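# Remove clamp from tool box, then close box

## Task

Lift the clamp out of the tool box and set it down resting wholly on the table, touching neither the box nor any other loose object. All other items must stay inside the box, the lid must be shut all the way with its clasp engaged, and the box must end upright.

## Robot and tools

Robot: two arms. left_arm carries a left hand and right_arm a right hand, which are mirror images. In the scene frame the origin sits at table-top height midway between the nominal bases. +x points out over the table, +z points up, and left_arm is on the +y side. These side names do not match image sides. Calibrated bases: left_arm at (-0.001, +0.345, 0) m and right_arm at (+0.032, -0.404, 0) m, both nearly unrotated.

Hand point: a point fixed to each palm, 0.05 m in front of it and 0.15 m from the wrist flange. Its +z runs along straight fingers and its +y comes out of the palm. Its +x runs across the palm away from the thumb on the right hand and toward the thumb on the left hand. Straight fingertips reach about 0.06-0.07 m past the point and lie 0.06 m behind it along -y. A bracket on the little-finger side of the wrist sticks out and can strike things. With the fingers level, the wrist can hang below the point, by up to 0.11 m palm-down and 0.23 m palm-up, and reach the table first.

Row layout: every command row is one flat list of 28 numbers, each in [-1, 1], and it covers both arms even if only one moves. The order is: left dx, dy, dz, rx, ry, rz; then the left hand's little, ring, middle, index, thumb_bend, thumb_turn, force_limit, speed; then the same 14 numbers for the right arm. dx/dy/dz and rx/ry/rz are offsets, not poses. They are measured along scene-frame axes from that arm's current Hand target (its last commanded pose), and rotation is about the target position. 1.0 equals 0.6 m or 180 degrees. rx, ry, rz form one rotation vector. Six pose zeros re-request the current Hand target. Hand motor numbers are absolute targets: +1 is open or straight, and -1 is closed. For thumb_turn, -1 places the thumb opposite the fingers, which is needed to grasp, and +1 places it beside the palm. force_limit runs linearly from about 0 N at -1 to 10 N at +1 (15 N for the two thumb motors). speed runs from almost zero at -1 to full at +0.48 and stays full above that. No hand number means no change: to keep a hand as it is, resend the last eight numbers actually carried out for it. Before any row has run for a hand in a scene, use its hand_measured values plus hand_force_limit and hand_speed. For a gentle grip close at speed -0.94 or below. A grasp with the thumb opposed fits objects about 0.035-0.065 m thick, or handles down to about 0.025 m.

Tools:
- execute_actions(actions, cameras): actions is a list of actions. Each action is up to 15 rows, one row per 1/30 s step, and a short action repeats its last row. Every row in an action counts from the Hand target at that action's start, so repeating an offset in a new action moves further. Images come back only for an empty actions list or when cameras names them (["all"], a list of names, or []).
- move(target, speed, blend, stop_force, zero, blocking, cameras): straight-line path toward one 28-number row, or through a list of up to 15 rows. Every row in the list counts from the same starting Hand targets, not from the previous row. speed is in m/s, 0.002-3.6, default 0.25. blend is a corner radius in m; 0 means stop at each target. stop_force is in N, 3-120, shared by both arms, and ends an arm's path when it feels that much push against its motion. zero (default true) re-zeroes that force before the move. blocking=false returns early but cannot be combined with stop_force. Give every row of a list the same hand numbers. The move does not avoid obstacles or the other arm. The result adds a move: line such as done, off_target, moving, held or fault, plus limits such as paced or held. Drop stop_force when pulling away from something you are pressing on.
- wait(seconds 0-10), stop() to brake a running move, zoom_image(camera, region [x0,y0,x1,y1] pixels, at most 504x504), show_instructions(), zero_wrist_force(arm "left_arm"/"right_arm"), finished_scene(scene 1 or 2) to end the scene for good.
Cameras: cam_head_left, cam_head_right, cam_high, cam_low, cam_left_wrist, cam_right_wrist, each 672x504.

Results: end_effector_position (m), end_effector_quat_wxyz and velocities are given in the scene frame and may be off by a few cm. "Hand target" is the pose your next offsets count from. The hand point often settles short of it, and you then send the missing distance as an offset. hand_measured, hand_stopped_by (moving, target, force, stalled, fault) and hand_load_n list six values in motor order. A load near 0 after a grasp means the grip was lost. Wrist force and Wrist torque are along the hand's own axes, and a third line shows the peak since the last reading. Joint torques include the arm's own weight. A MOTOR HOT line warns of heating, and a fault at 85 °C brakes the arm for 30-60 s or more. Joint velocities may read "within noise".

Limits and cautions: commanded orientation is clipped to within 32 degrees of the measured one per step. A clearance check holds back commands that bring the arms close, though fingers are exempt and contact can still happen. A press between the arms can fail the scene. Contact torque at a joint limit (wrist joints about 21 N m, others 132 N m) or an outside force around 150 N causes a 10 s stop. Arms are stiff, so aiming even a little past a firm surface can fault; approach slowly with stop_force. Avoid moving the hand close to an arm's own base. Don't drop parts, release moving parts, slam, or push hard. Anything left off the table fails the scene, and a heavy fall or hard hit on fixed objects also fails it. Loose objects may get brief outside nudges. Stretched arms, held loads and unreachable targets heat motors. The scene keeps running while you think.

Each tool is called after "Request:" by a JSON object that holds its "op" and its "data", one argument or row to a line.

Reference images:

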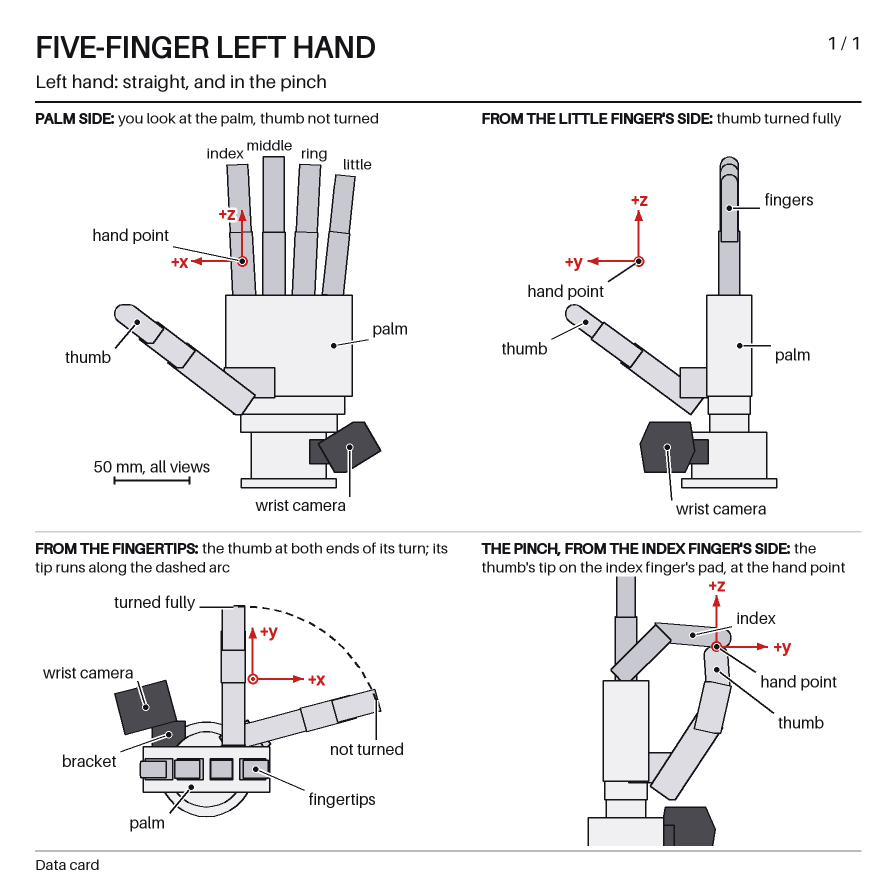

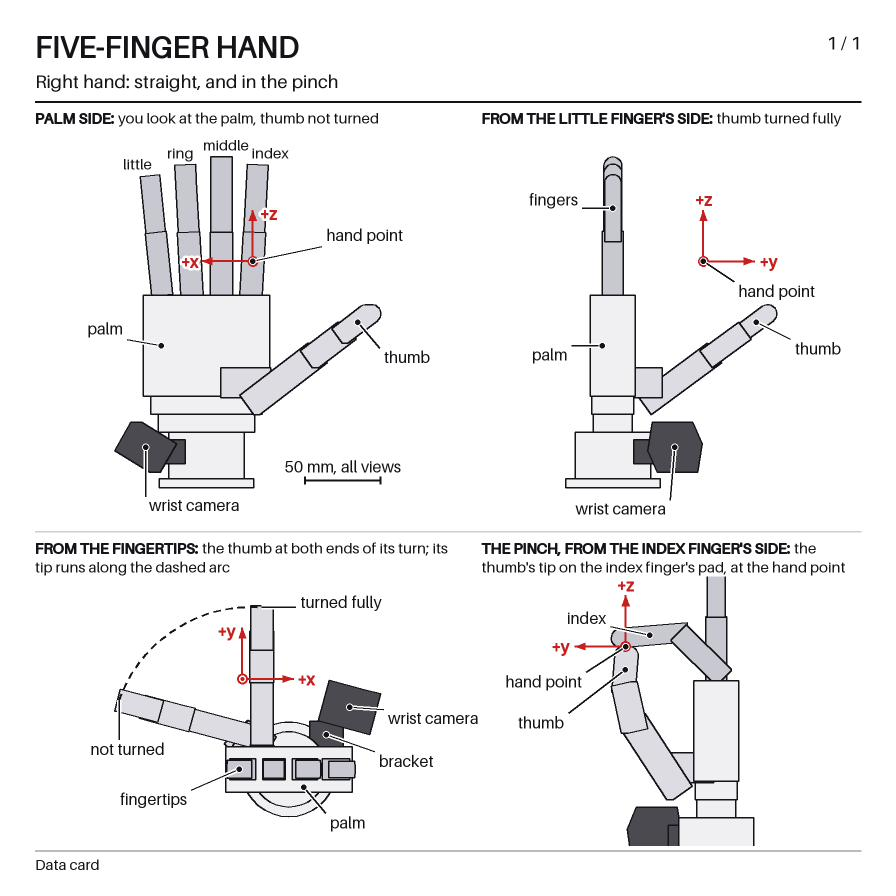

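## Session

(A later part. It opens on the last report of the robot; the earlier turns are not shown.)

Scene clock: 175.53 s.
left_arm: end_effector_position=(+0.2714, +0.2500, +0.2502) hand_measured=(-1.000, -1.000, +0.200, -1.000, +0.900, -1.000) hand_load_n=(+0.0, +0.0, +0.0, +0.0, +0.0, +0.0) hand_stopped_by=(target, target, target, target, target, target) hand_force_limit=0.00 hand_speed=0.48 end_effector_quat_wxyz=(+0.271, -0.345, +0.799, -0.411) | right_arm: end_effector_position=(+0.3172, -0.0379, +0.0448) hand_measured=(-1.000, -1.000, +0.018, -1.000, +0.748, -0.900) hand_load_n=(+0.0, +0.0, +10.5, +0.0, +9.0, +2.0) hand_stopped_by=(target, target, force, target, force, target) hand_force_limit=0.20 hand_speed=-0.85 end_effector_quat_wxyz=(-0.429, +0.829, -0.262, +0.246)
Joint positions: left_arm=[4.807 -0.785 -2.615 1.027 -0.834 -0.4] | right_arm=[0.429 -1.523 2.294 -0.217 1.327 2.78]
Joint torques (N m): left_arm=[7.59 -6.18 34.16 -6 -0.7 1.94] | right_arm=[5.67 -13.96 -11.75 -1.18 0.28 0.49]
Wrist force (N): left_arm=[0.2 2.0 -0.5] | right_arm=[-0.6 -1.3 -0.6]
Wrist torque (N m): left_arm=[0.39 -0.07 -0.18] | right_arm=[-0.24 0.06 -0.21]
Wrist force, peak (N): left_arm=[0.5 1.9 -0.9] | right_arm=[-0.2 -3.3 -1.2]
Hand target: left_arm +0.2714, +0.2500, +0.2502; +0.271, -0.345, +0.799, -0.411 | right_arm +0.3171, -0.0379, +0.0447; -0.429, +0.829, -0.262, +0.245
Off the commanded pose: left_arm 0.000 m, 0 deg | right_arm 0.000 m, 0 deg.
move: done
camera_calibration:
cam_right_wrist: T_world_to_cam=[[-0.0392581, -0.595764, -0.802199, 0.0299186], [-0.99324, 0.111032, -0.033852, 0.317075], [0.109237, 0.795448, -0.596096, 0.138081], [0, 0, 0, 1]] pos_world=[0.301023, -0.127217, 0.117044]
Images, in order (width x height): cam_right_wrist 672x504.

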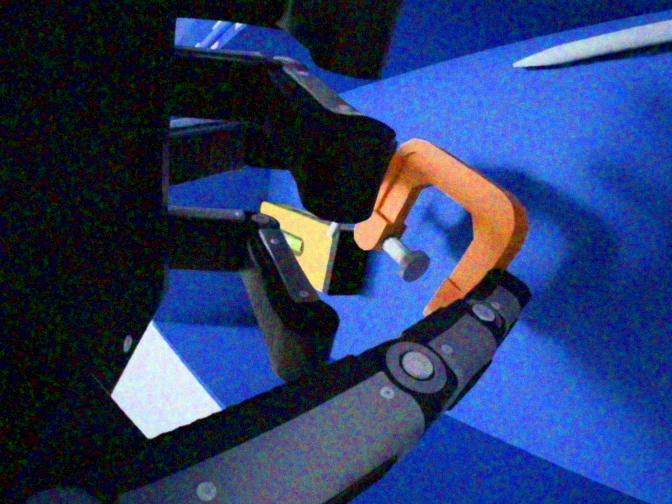

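Request:
{"op": "move", "data": {
  "target": [
    [0.08,-0.05,0.15,0.03,0.08,0.03,1,1,1,1,1,-1,0,0.3, -0.0618,-0.0702,0.3755,0,0,0.02,-1,-1,-0.35,-1,0.7,-0.9,0.2,-0.85],
    [0.18,-0.25,0.16,0.09,0.24,0.09,1,1,1,1,1,-1,0,0.3, 0.0215,-0.3535,0.3755,0,0,0.13,-1,-1,-0.35,-1,0.7,-0.9,0.2,-0.85],
    [0.2817,-0.4167,0.1333,0.148,0.399,0.15,1,1,1,1,1,-1,0,0.3, 0.1715,-0.5035,0.3755,0,0,0.2333,-1,-1,-0.35,-1,0.7,-0.9,0.2,-0.85],
    [0.2817,-0.4167,0.1333,0.148,0.399,0.15,1,1,1,1,1,-1,0,0.3, 0.1715,-0.5035,0.02,0,0,0.2333,-1,-1,-0.35,-1,0.7,-0.9,0.2,-0.85]
  ],
  "speed": [0.25,0.25,0.25,0.2],
  "blend": [0.03,0.03,0.03,0],
  "cameras": ["all"]
}}

Scene clock: 186.30 s.
left_arm: end_effector_position=(+0.4404, +0.0000, +0.3302) hand_measured=(+1.000, +1.000, +1.000, +1.000, +1.000, -1.000) hand_load_n=(+0.0, +0.0, +0.0, +0.0, +0.0, +0.0) hand_stopped_by=(target, target, target, target, target, target) hand_force_limit=0.00 hand_speed=0.30 end_effector_quat_wxyz=(-0.091, -0.613, +0.776, +0.116) | right_arm: end_effector_position=(+0.4200, -0.3400, +0.0568) hand_measured=(-1.000, -1.000, +0.018, -1.000, +0.748, -0.900) hand_load_n=(+0.0, +0.0, +10.5, +0.0, +8.5, +2.0) hand_stopped_by=(target, target, force, target, force, target) hand_force_limit=0.20 hand_speed=-0.85 end_effector_quat_wxyz=(-0.489, +0.868, +0.052, +0.075)
Joint positions: left_arm=[5.548 -0.114 -1.093 -0.103 -1.713 -0.488] | right_arm=[-0.661 -0.944 1.949 1.277 0.74 0.497]
Joint torques (N m): left_arm=[-8.44 -48.04 -12.62 0.19 0.45 1.97] | right_arm=[8.19 -31.75 -12.97 1.43 -1.93 0.17]
Wrist force (N): left_arm=[1.0 -0.5 -0.4] | right_arm=[-0.7 -1.1 -0.7]
Wrist torque (N m): left_arm=[-0.03 -0.16 0.23] | right_arm=[-0.20 0.10 -0.05]
Wrist force, peak (N): left_arm=[0.5 2.6 -0.7] | right_arm=[-1.1 -2.8 -1.3]
Hand target: left_arm +0.4404, +0.0000, +0.3301; -0.091, -0.613, +0.776, +0.116 | right_arm +0.4200, -0.3400, +0.0567; -0.489, +0.868, +0.052, +0.075
Off the commanded pose: left_arm 0.000 m, 0 deg | right_arm 0.000 m, 0 deg.
shoulder posture changed (left arm): the wrist came as close to joint 1's axis as it can, and the arm is now in the other of its two shoulder postures.
move: done
camera_calibration:
cam_left_wrist: T_world_to_cam=[[0.844219, -0.486844, -0.224228, -0.300434], [-0.314302, -0.788505, 0.528653, -0.0274746], [-0.434176, -0.375824, -0.818687, 0.574865], [0, 0, 0, 1]] pos_world=[0.494589, 0.0481199, 0.417793]
cam_right_wrist: T_world_to_cam=[[0.369227, -0.469333, -0.802121, -0.265004], [-0.812545, -0.581933, -0.0335277, 0.141513], [-0.451045, 0.664139, -0.596219, 0.565002], [0, 0, 0, 1]] pos_world=[0.467674, -0.417263, 0.129044]

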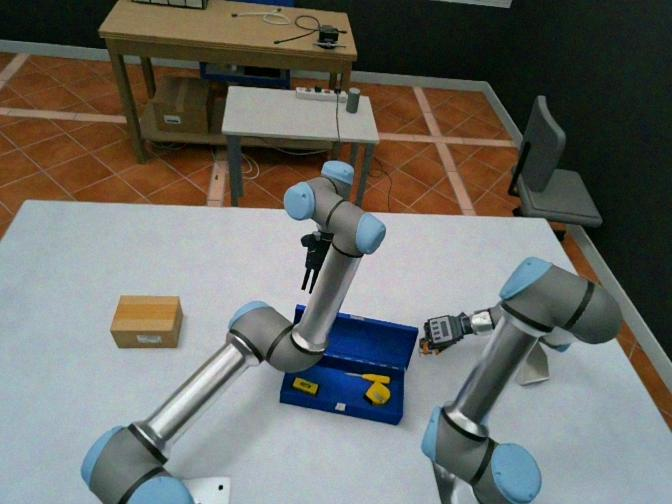

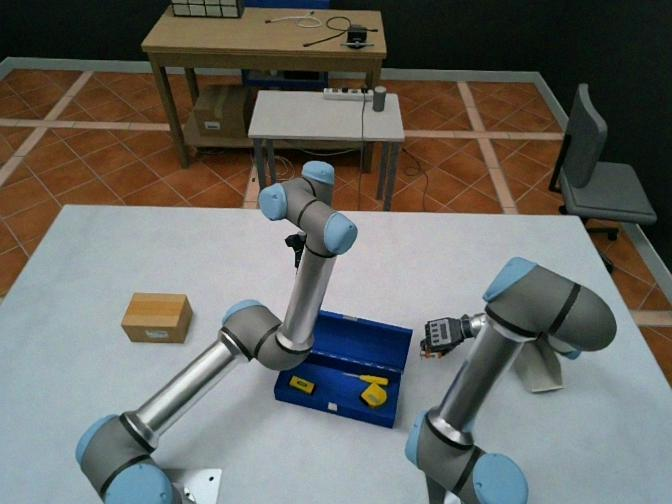

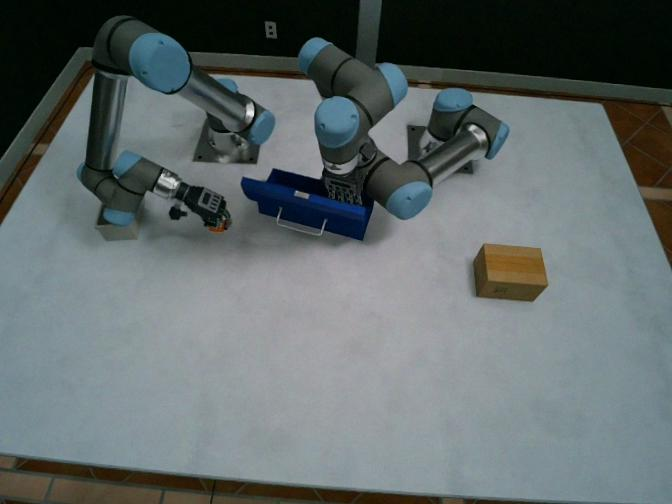

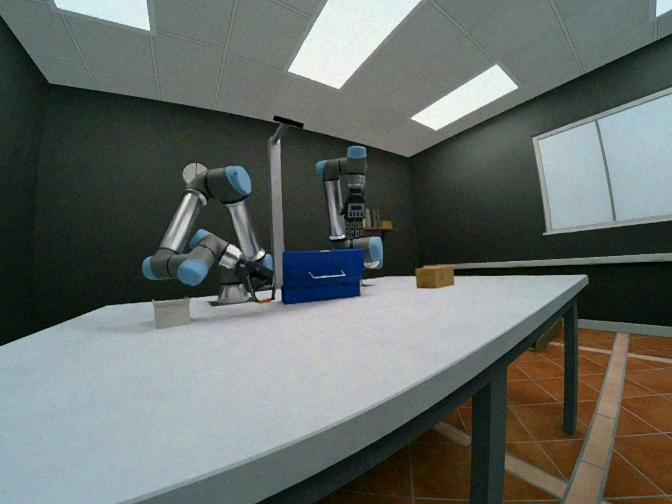

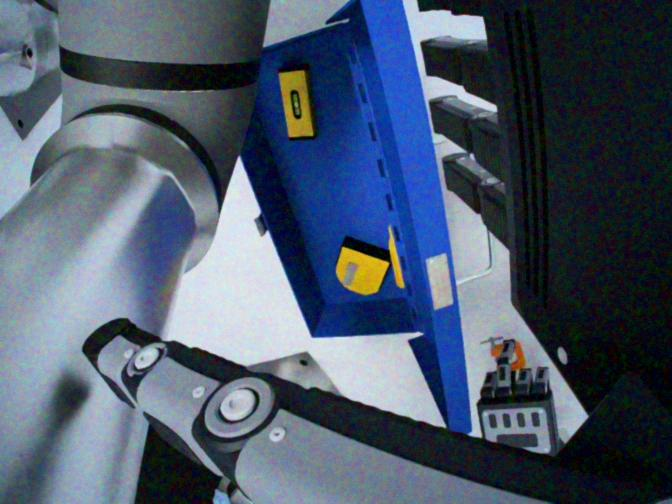

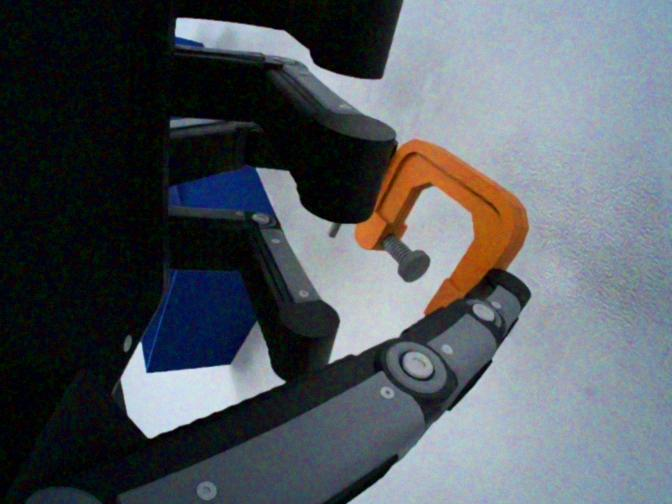

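Request:
{"op": "move", "data": {
  "target": [0,0,0,0,0,0,1,1,1,1,1,-1,0,0.3, 0,0,-0.045,0,0,0,-1,-1,-0.35,-1,0.7,-0.9,0.2,-0.85],
  "speed": 0.08
}}

Request:
{"op": "move", "data": {
  "target": [0,0,0,0,0,0,1,1,1,1,1,-1,0,0.3, 0,0,-0.025,0,0,0,-1,-1,-0.35,-1,0.7,-0.9,0.2,-0.85],
  "speed": 0.015,
  "stop_force": 3,
  "cameras": ["cam_right_wrist","cam_left_wrist"]
}}

Request:
{"op": "zoom_image", "data": {
  "camera": "cam_right_wrist",
  "region": [332, 120, 612, 400]
}}

Request:
{"op": "zoom_image", "data": {
  "camera": "cam_left_wrist",
  "region": [230, 0, 530, 500]
}}

Scene clock: 187.40 s.
left_arm: end_effector_position=(+0.4404, +0.0000, +0.3302) hand_measured=(+1.000, +1.000, +1.000, +1.000, +1.000, -1.000) hand_load_n=(+0.0, +0.0, +0.0, +0.0, +0.0, +0.0) hand_stopped_by=(target, target, target, target, target, target) hand_force_limit=0.00 hand_speed=0.30 end_effector_quat_wxyz=(-0.091, -0.613, +0.776, +0.116) | right_arm: end_effector_position=(+0.4200, -0.3400, +0.0297) hand_measured=(-1.000, -1.000, +0.018, -1.000, +0.748, -0.900) hand_load_n=(+0.0, +0.0, +10.5, +0.0, +8.5, +2.0) hand_stopped_by=(target, target, force, target, force, target) hand_force_limit=0.20 hand_speed=-0.85 end_effector_quat_wxyz=(-0.489, +0.868, +0.052, +0.075)
Joint positions: left_arm=[5.548 -0.114 -1.093 -0.103 -1.713 -0.488] | right_arm=[-0.661 -0.885 1.949 1.218 0.74 0.497]
Joint torques (N m): left_arm=[-8.56 -47.71 -5.17 0.21 -0.1 1.97] | right_arm=[2.88 -49.29 -14.65 4.56 -0.77 0.26]
Wrist force (N): left_arm=[0.9 -0.6 -0.7] | right_arm=[-0.6 -1.1 -0.8]
Wrist torque (N m): left_arm=[-0.02 -0.15 0.23] | right_arm=[-0.20 0.08 -0.06]
Wrist force, peak (N): left_arm=[1.2 -0.6 -0.5] | right_arm=[-0.6 -1.5 -0.9]
Hand target: left_arm +0.4404, +0.0000, +0.3301; -0.091, -0.613, +0.776, +0.116 | right_arm +0.4200, -0.3400, +0.0297; -0.489, +0.868, +0.052, +0.075
Off the commanded pose: left_arm 0.000 m, 0 deg | right_arm 0.000 m, 0 deg.
move: done

Scene clock: 188.63 s.
left_arm: end_effector_position=(+0.4404, +0.0000, +0.3301) hand_measured=(+1.000, +1.000, +1.000, +1.000, +1.000, -1.000) hand_load_n=(+0.0, +0.0, +0.0, +0.0, +0.0, +0.0) hand_stopped_by=(target, target, target, target, target, target) hand_force_limit=0.00 hand_speed=0.30 end_effector_quat_wxyz=(-0.091, -0.613, +0.776, +0.116) | right_arm: end_effector_position=(+0.4200, -0.3400, +0.0234) hand_measured=(-1.000, -1.000, +0.018, -1.000, +0.748, -0.900) hand_load_n=(+0.0, +0.0, +10.5, +0.0, +8.5, +2.0) hand_stopped_by=(target, target, force, target, force, target) hand_force_limit=0.20 hand_speed=-0.85 end_effector_quat_wxyz=(-0.489, +0.868, +0.052, +0.075)
Joint positions: left_arm=[5.548 -0.114 -1.093 -0.103 -1.713 -0.488] | right_arm=[-0.661 -0.872 1.948 1.205 0.74 0.497]
Joint torques (N m): left_arm=[-8.49 -47.54 -3.58 0.15 -0.7 1.82] | right_arm=[2.44 -51.09 -3.68 4.99 -1.13 1.65]
Wrist force (N): left_arm=[0.6 -0.3 0.2] | right_arm=[-0.6 -0.9 -0.8]
Wrist torque (N m): left_arm=[-0.01 -0.08 0.20] | right_arm=[-0.17 0.08 -0.05]
Wrist force, peak (N): left_arm=[1.2 -0.7 -0.4] | right_arm=[1.0 -9.7 -4.9]
Hand target: left_arm +0.4404, +0.0000, +0.3301; -0.091, -0.613, +0.776, +0.116 | right_arm +0.4200, -0.3400, +0.0234; -0.489, +0.868, +0.052, +0.075 (not the last commanded pose)
Off the commanded pose: left_arm 0.000 m, 0 deg | right_arm 0.009 m, 0 deg.
move: contact (right_arm)
camera_calibration:
cam_left_wrist: T_world_to_cam=[[0.844219, -0.486844, -0.224228, -0.300434], [-0.314302, -0.788505, 0.528653, -0.0274746], [-0.434176, -0.375824, -0.818687, 0.574865], [0, 0, 0, 1]] pos_world=[0.494589, 0.0481199, 0.417793]
cam_right_wrist: T_world_to_cam=[[0.369305, -0.469366, -0.802066, -0.29185], [-0.812463, -0.58205, -0.0334789, 0.140302], [-0.451129, 0.664013, -0.596297, 0.545082], [0, 0, 0, 1]] pos_world=[0.467674, -0.417263, 0.0956446]
Images, in order (width x height): cam_left_wrist 672x504, cam_right_wrist 672x504.

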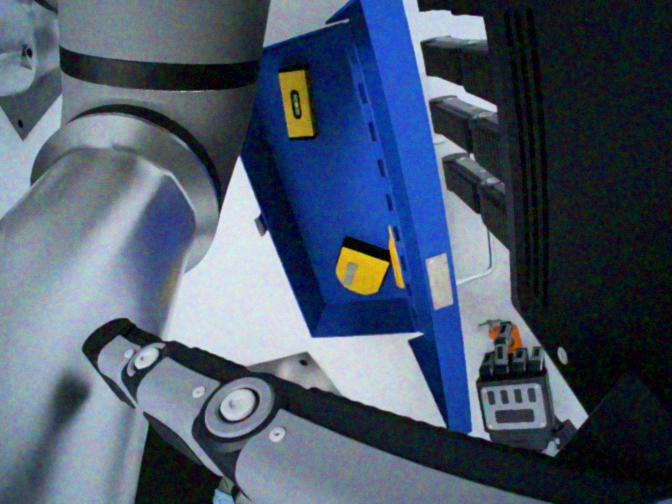

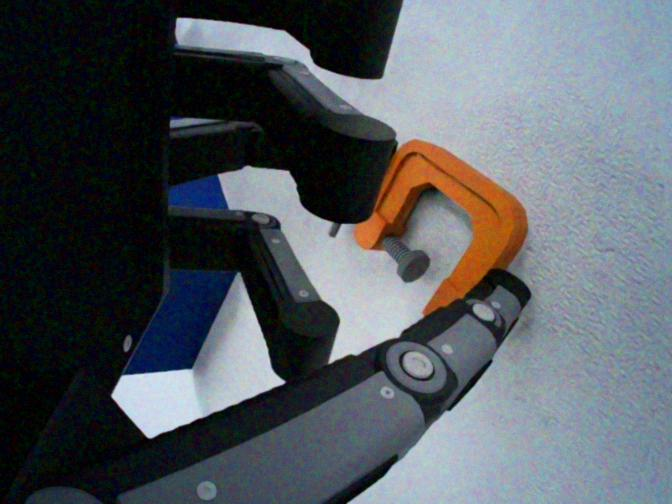

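Scaled by 1.800 from the camera's 672x504 image, which has a finer 960x720 frame.

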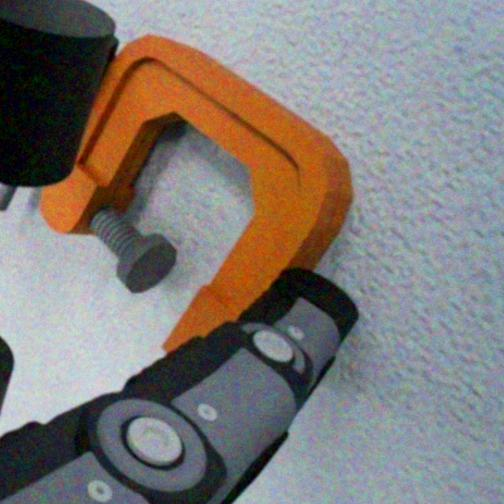

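Scaled by 1.008 from the camera's 672x504 image, which has a finer 960x720 frame.

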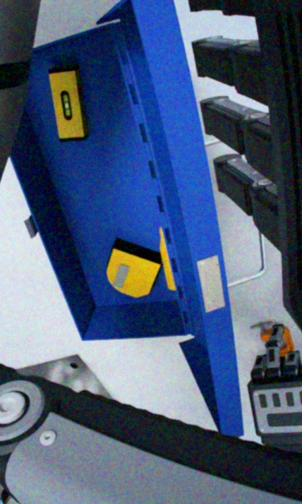

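Request:
{"op": "move", "data": {
  "target": [0.043,-0.0038,-0.0947,0,0,0,1,1,1,1,1,-1,0,0.3, 0,0,0,0,0,0,-1,-1,0.35,-1,1,-0.9,0,-0.3],
  "speed": 0.15
}}

Request:
{"op": "move", "data": {
  "target": [
    [-0.0237,0.0056,-0.08,0,0,0,1,1,1,1,1,-1,0,0.3, 0,0,0.1,0,0,0,-1,-1,0.35,-1,1,-0.9,0,-0.3],
    [-0.0473,0.0112,-0.1593,0,0,0,1,1,1,1,1,-1,0,0.3, 0,-0.06,0.3,0,0,0,-1,-1,0.35,-1,1,-0.9,0,-0.3]
  ],
  "speed": 0.12,
  "blend": 0.01,
  "cameras": ["cam_left_wrist","cam_right_wrist","cam_high","cam_head_right"]
}}

Scene clock: 191.93 s.
left_arm: end_effector_position=(+0.4662, -0.0022, +0.2734) hand_measured=(+1.000, +1.000, +1.000, +1.000, +1.000, -1.000) hand_load_n=(+0.0, +0.0, +0.0, +0.0, +0.0, +0.0) hand_stopped_by=(target, target, target, target, target, target) hand_force_limit=0.00 hand_speed=0.30 end_effector_quat_wxyz=(-0.091, -0.613, +0.776, +0.116) | right_arm: end_effector_position=(+0.4200, -0.3400, +0.0235) hand_measured=(-1.000, -1.000, +0.350, -1.000, +0.996, -0.900) hand_load_n=(+0.0, +0.0, +0.0, +0.0, -5.0, -1.0) hand_stopped_by=(target, target, target, target, target, target) hand_force_limit=0.00 hand_speed=-0.30 end_effector_quat_wxyz=(-0.488, +0.868, +0.052, +0.075)
Joint positions: left_arm=[5.572 -0.002 -1.148 -0.158 -1.706 -0.465] | right_arm=[-0.661 -0.872 1.948 1.205 0.74 0.497]
Joint torques (N m): left_arm=[-9.28 -52.58 0.21 0.14 -1.59 -1.62] | right_arm=[2.64 -35.83 -3.43 -0.98 0.19 1.03]
Wrist force (N): left_arm=[0.6 -0.8 -0.5] | right_arm=[1.1 -20.6 -6.2]
Wrist torque (N m): left_arm=[-0.05 -0.10 0.10] | right_arm=[-1.52 0.03 -0.44]
Wrist force, peak (N): left_arm=[1.2 0.8 -1.3] | right_arm=[1.3 -21.1 -5.9]
Hand target: left_arm +0.4662, -0.0023, +0.2733; -0.091, -0.613, +0.776, +0.116 | right_arm +0.4200, -0.3400, +0.0234; -0.489, +0.868, +0.052, +0.075
Off the commanded pose: left_arm 0.000 m, 0 deg | right_arm 0.000 m, 0 deg.
move: done

Scene clock: 192.87 s.
left_arm: end_effector_position=(+0.4567, -0.0002, +0.2417) hand_measured=(+1.000, +1.000, +1.000, +1.000, +1.000, -1.000) hand_load_n=(+0.0, +0.0, +0.0, +0.0, -0.5, +0.0) hand_stopped_by=(target, target, target, target, target, target) hand_force_limit=0.00 hand_speed=0.30 end_effector_quat_wxyz=(-0.091, -0.613, +0.776, +0.116) | right_arm: end_effector_position=(+0.4201, -0.3408, +0.0841) hand_measured=(-1.000, -1.000, +0.350, -1.000, +0.996, -0.900) hand_load_n=(+0.0, +0.0, +0.0, +0.0, +0.0, +0.0) hand_stopped_by=(target, target, target, target, target, target) hand_force_limit=0.00 hand_speed=-0.30 end_effector_quat_wxyz=(-0.488, +0.868, +0.052, +0.075)
Joint positions: left_arm=[5.564 0.081 -1.253 -0.136 -1.708 -0.472] | right_arm=[-0.663 -1.001 1.943 1.34 0.741 0.495]
Joint torques (N m): left_arm=[-0.51 -53 -14.24 -2.29 -0.13 0.21] | right_arm=[-6.63 -38.27 -5.91 3.23 -0.15 -0.05]
Wrist force (N): left_arm=[0.7 -0.4 -0.3] | right_arm=[-0.6 -1.9 -0.9]
Wrist torque (N m): left_arm=[-0.01 -0.12 0.10] | right_arm=[-0.25 0.09 -0.07]
Wrist force, peak (N): left_arm=[0.1 1.3 1.4] | right_arm=[0.9 -20.5 -6.3]
Hand target: left_arm +0.4567, -0.0002, +0.2417; -0.091, -0.613, +0.776, +0.116 (not the last commanded pose) | right_arm +0.4200, -0.3408, +0.0841; -0.489, +0.868, +0.052, +0.075 (not the last commanded pose)
Off the commanded pose: left_arm 0.067 m, 0 deg | right_arm 0.124 m, 0 deg.
FORCE FAULT: contact force on the left arm reached its limit, and that arm stopped. The contact can be on any part of that arm, not only on its tool. That arm's remaining commands of this call were not run. That arm is still stopped at the end of this call. That arm stays stopped for about 10 more seconds. Until then a move that you send moves the other arm only, and its call returns only when the move has ended. Once the stop has ended, the next robot result says so. If the stop ends while you think or write, that arm runs what you send next, counted from a new Hand target: where the arm stands when the stop ends. While its stop runs, that arm, its gripper or tool too, takes no new command. Until it ends, the stop uses up actions while you think or wait. An arm that is not stopped still takes commands.
move: fault (left_arm), off_target (right_arm; braked at the fault stop of left_arm); path passed 0 of 2 targets
camera_calibration:
cam_left_wrist: T_world_to_cam=[[0.84403, -0.486896, -0.224826, -0.33384], [-0.314131, -0.788619, 0.528584, 0.0242178], [-0.434667, -0.375516, -0.818567, 0.50961], [0, 0, 0, 1]] pos_world=[0.510889, 0.0479197, 0.329293]
cam_right_wrist: T_world_to_cam=[[0.369547, -0.469435, -0.801914, -0.243697], [-0.81241, -0.582116, -0.0336177, 0.141978], [-0.451026, 0.663906, -0.596493, 0.581726], [0, 0, 0, 1]] pos_world=[0.467775, -0.417964, 0.156345]
Images, in order (width x height): cam_head_right 672x504, cam_high 672x504, cam_left_wrist 672x504, cam_right_wrist 672x504.

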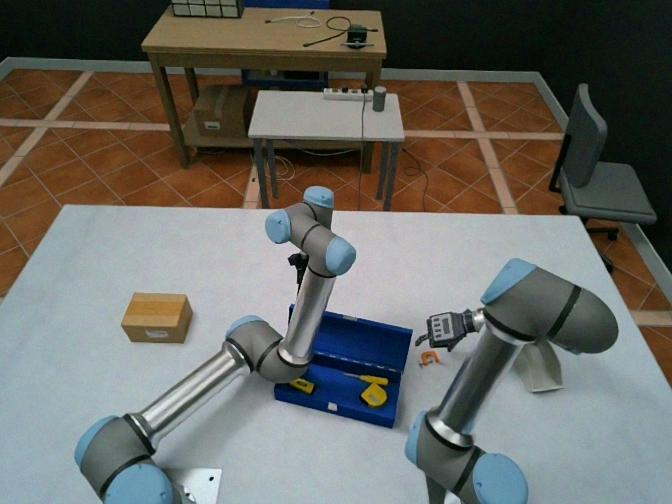

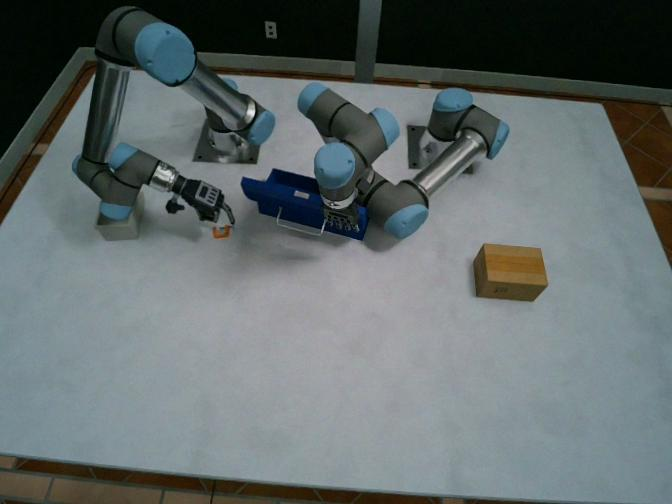

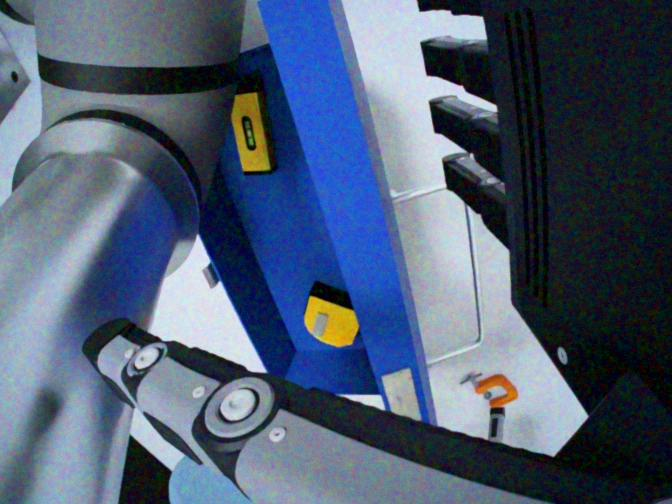

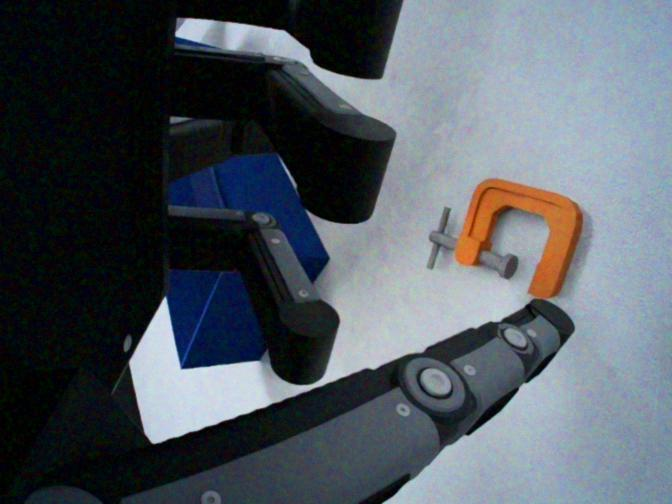

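Request:
{"op": "move", "data": {
  "target": [
    [0,0,0,0,0,0,1,1,1,1,1,-1,0,0.3, 0.06,-0.03,0.3,-0.05,0.08,-0.1,-1,-1,0.35,-1,1,-0.9,0,0.3],
    [0,0,0,0,0,0,1,1,1,1,1,-1,0,0.3, 0.05,0.2,0.37,-0.259,0.4117,-0.5175,1,1,1,1,1,-1,0,0.3]
  ],
  "speed": 0.45,
  "cameras": ["all"]
}}

Scene clock: 198.70 s.
left_arm: end_effector_position=(+0.4567, -0.0002, +0.2417) hand_measured=(+1.000, +1.000, +1.000, +1.000, +1.000, -1.000) hand_load_n=(+0.0, +0.0, +0.0, +0.0, +0.0, +0.0) hand_stopped_by=(target, target, target, target, target, target) hand_force_limit=0.00 hand_speed=0.30 end_effector_quat_wxyz=(-0.091, -0.613, +0.776, +0.116) | right_arm: end_effector_position=(+0.4500, -0.2208, +0.3061) hand_measured=(+1.000, +1.000, +1.000, +1.000, +0.996, -1.000) hand_load_n=(+0.0, +0.0, +0.0, +0.0, +0.0, +0.0) hand_stopped_by=(target, target, target, target, target, target) hand_force_limit=0.00 hand_speed=0.30 end_effector_quat_wxyz=(-0.092, -0.615, +0.775, +0.116)
Joint positions: left_arm=[5.564 0.081 -1.253 -0.136 -1.708 -0.472] | right_arm=[-0.05 -0.971 1.007 1.825 1.509 3.343]
Joint torques (N m): left_arm=[-0.5 -53.87 -13.93 -2.48 -0.23 0.13] | right_arm=[-8.93 -59.94 -15.19 4.77 -1.38 1.59]
Wrist force (N): left_arm=[0.9 -0.5 -0.5] | right_arm=[-0.1 -0.4 -0.7]
Wrist torque (N m): left_arm=[-0.02 -0.14 0.11] | right_arm=[-0.04 -0.02 -0.17]
Wrist force, peak (N): left_arm=[1.0 -0.9 -0.3] | right_arm=[-0.1 -3.6 -2.9]
Hand target: left_arm +0.4567, -0.0002, +0.2417; -0.091, -0.613, +0.776, +0.116 | right_arm +0.4500, -0.2208, +0.3061; -0.092, -0.615, +0.775, +0.116
Off the commanded pose: right_arm 0.000 m, 0 deg.
FORCE FAULT, CONTINUED: the left arm was still stopped when this call began, by the force fault that an earlier result reported. Since the last result the stop counts as 3 of the actions that you can send in this scene. That arm ran no command of this call. That arm is still stopped at the end of this call. That arm stays stopped for about 4 more seconds. If the stop ends while you think or write, that arm runs what you send next, counted from a new Hand target: where the arm stands when the stop ends. While its stop runs, that arm, its gripper or tool too, takes no new command.
move: done (right_arm), not run (left_arm; its earlier fault stop)
camera_calibration:
cam_left_wrist: T_world_to_cam=[[0.84403, -0.486896, -0.224826, -0.33384], [-0.314131, -0.788619, 0.528584, 0.0242178], [-0.434667, -0.375516, -0.818567, 0.50961], [0, 0, 0, 1]] pos_world=[0.510889, 0.0479197, 0.329293]
cam_right_wrist: T_world_to_cam=[[-0.968407, 0.0105024, 0.249153, 0.365987], [0.157834, 0.799344, 0.579774, -0.0758305], [-0.19307, 0.600782, -0.775748, 0.5729], [0, 0, 0, 1]] pos_world=[0.477003, -0.287417, 0.397204]

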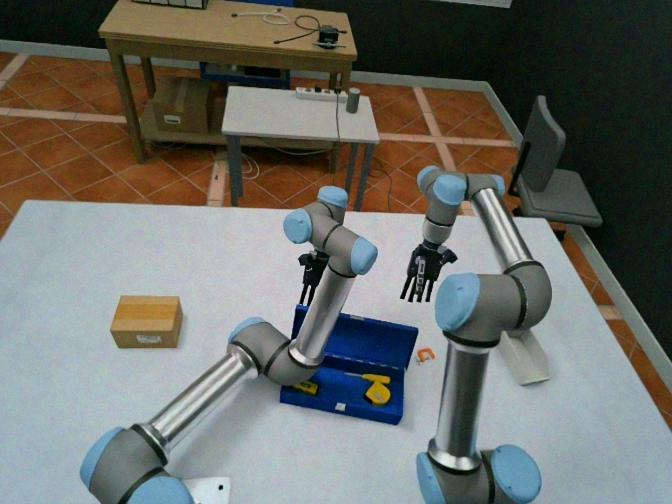

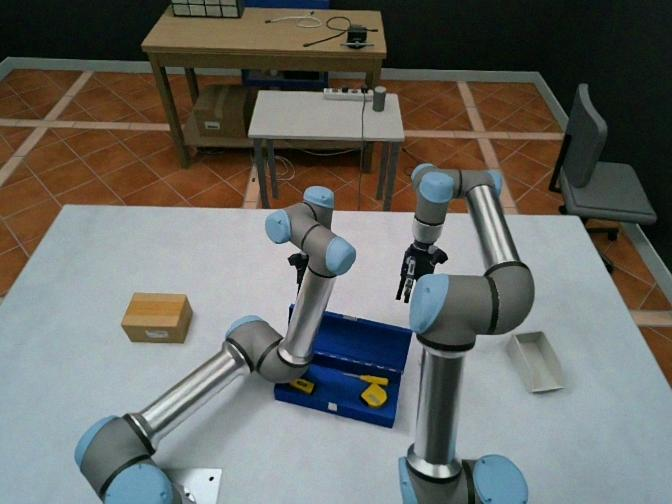

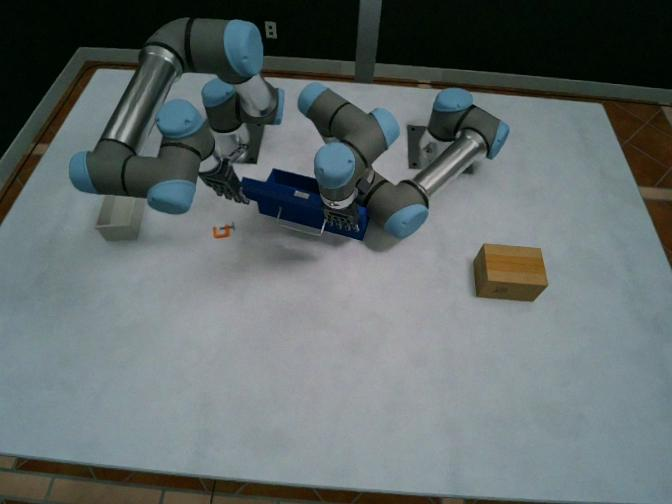

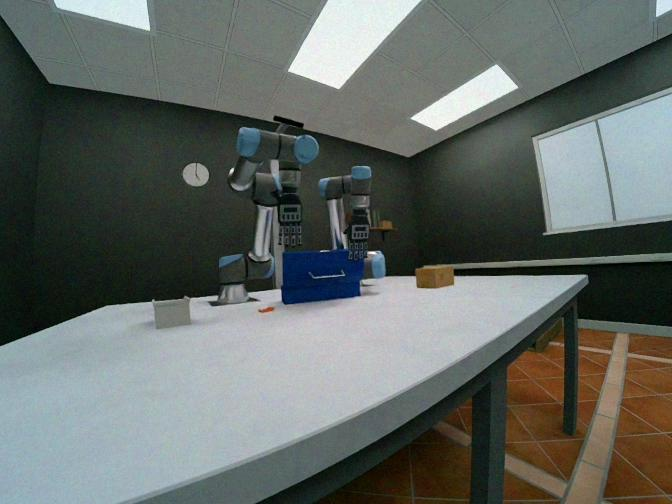

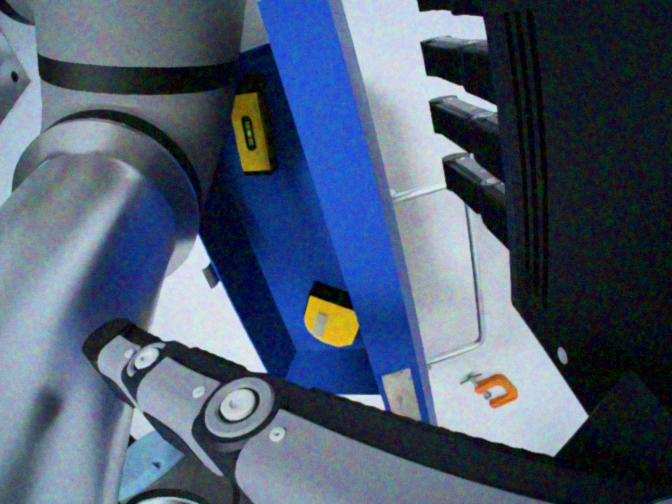

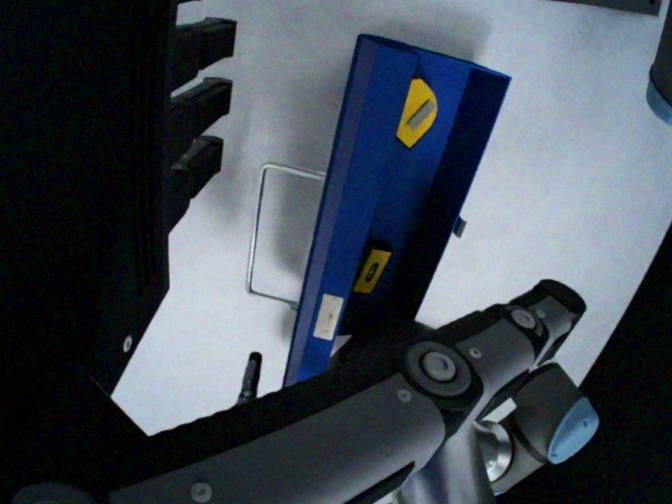

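Request:
{"op": "move", "data": {
  "target": [
    [0,0,0,0,0,0,1,1,1,1,1,-1,0,0.3, -0.036,0.0602,-0.0492,0,0,0,1,1,1,1,1,-1,0,0.3],
    [0,0,0,0,0,0,1,1,1,1,1,-1,0,0.3, -0.0833,0.0713,-0.2085,0,0,0,1,1,1,1,1,-1,0,0.3]
  ],
  "speed": 0.12,
  "stop_force": 12,
  "cameras": ["cam_right_wrist","cam_head_right"]
}}

Scene clock: 201.90 s.
left_arm: end_effector_position=(+0.4567, -0.0002, +0.2417) hand_measured=(+1.000, +1.000, +1.000, +1.000, +1.000, -1.000) hand_load_n=(+0.0, +0.0, +0.0, +0.0, +0.0, +0.0) hand_stopped_by=(target, target, target, target, target, target) hand_force_limit=0.00 hand_speed=0.30 end_effector_quat_wxyz=(-0.091, -0.613, +0.776, +0.116) | right_arm: end_effector_position=(+0.4000, -0.1780, +0.1810) hand_measured=(+1.000, +1.000, +1.000, +1.000, +0.996, -1.000) hand_load_n=(+0.0, +0.0, -0.5, +0.0, +0.0, +0.0) hand_stopped_by=(target, target, target, target, target, target) hand_force_limit=0.00 hand_speed=0.30 end_effector_quat_wxyz=(-0.092, -0.615, +0.775, +0.116)
Joint positions: left_arm=[5.564 0.081 -1.253 -0.136 -1.708 -0.472] | right_arm=[0.035 -0.999 1.378 1.476 1.485 3.425]
Joint torques (N m): left_arm=[-0.48 -53.08 -14.29 -2.38 -0.27 0.16] | right_arm=[-9.72 -57.32 -12.72 1.5 0.41 -2.01]
Wrist force (N): left_arm=[0.7 -0.5 -0.4] | right_arm=[-0.3 -0.2 -0.7]
Wrist torque (N m): left_arm=[-0.02 -0.11 0.09] | right_arm=[-0.03 0.02 -0.18]
Wrist force, peak (N): left_arm=[0.8 -0.8 -0.6] | right_arm=[0.5 -0.8 -1.4]
Hand target: left_arm +0.4567, -0.0002, +0.2417; -0.091, -0.613, +0.776, +0.116 | right_arm +0.4000, -0.1780, +0.1810; -0.092, -0.615, +0.775, +0.116
Off the commanded pose: right_arm 0.000 m, 0 deg.
FORCE FAULT, CONTINUED: the left arm was still stopped when this call began, by the force fault that an earlier result reported. Since the last result the stop counts as 1 of the actions that you can send in this scene. That arm ran no command of this call. That arm is still stopped at the end of this call. That arm stays stopped for about 1 more second. If the stop ends while you think or write, that arm runs what you send next, counted from a new Hand target: where the arm stands when the stop ends. While its stop runs, that arm, its gripper or tool too, takes no new command.
move: done (right_arm), not run (left_arm; its earlier fault stop)
camera_calibration:
cam_right_wrist: T_world_to_cam=[[-0.968402, 0.0104877, 0.249174, 0.348275], [0.157862, 0.799261, 0.57988, -0.0296822], [-0.193074, 0.600892, -0.775662, 0.440492], [0, 0, 0, 1]] pos_world=[0.427003, -0.244617, 0.272104]
Images, in order (width x height): cam_head_right 672x504, cam_right_wrist 672x504.

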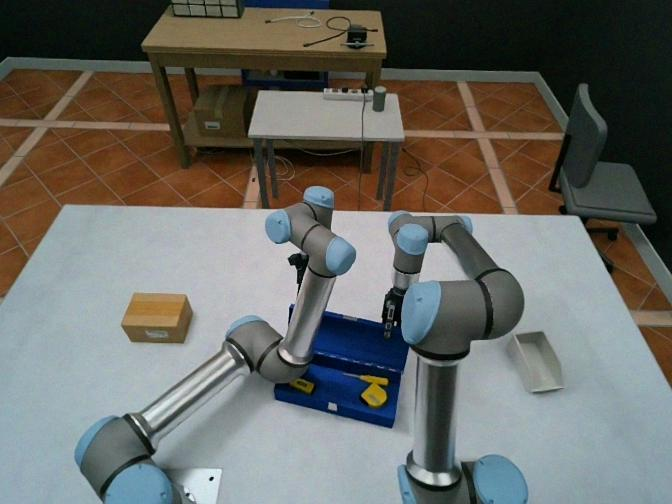

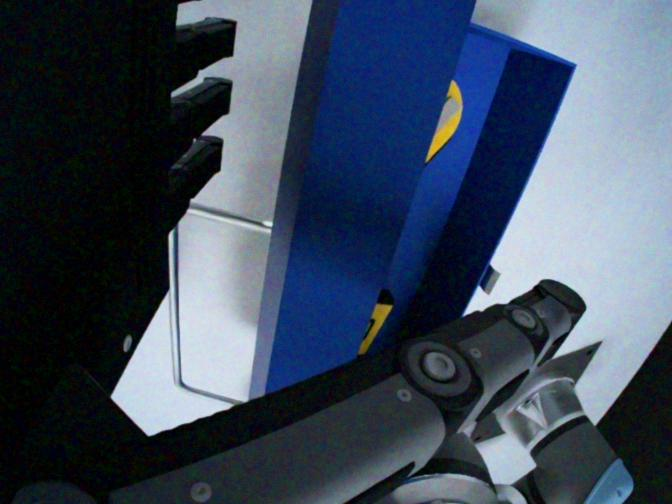

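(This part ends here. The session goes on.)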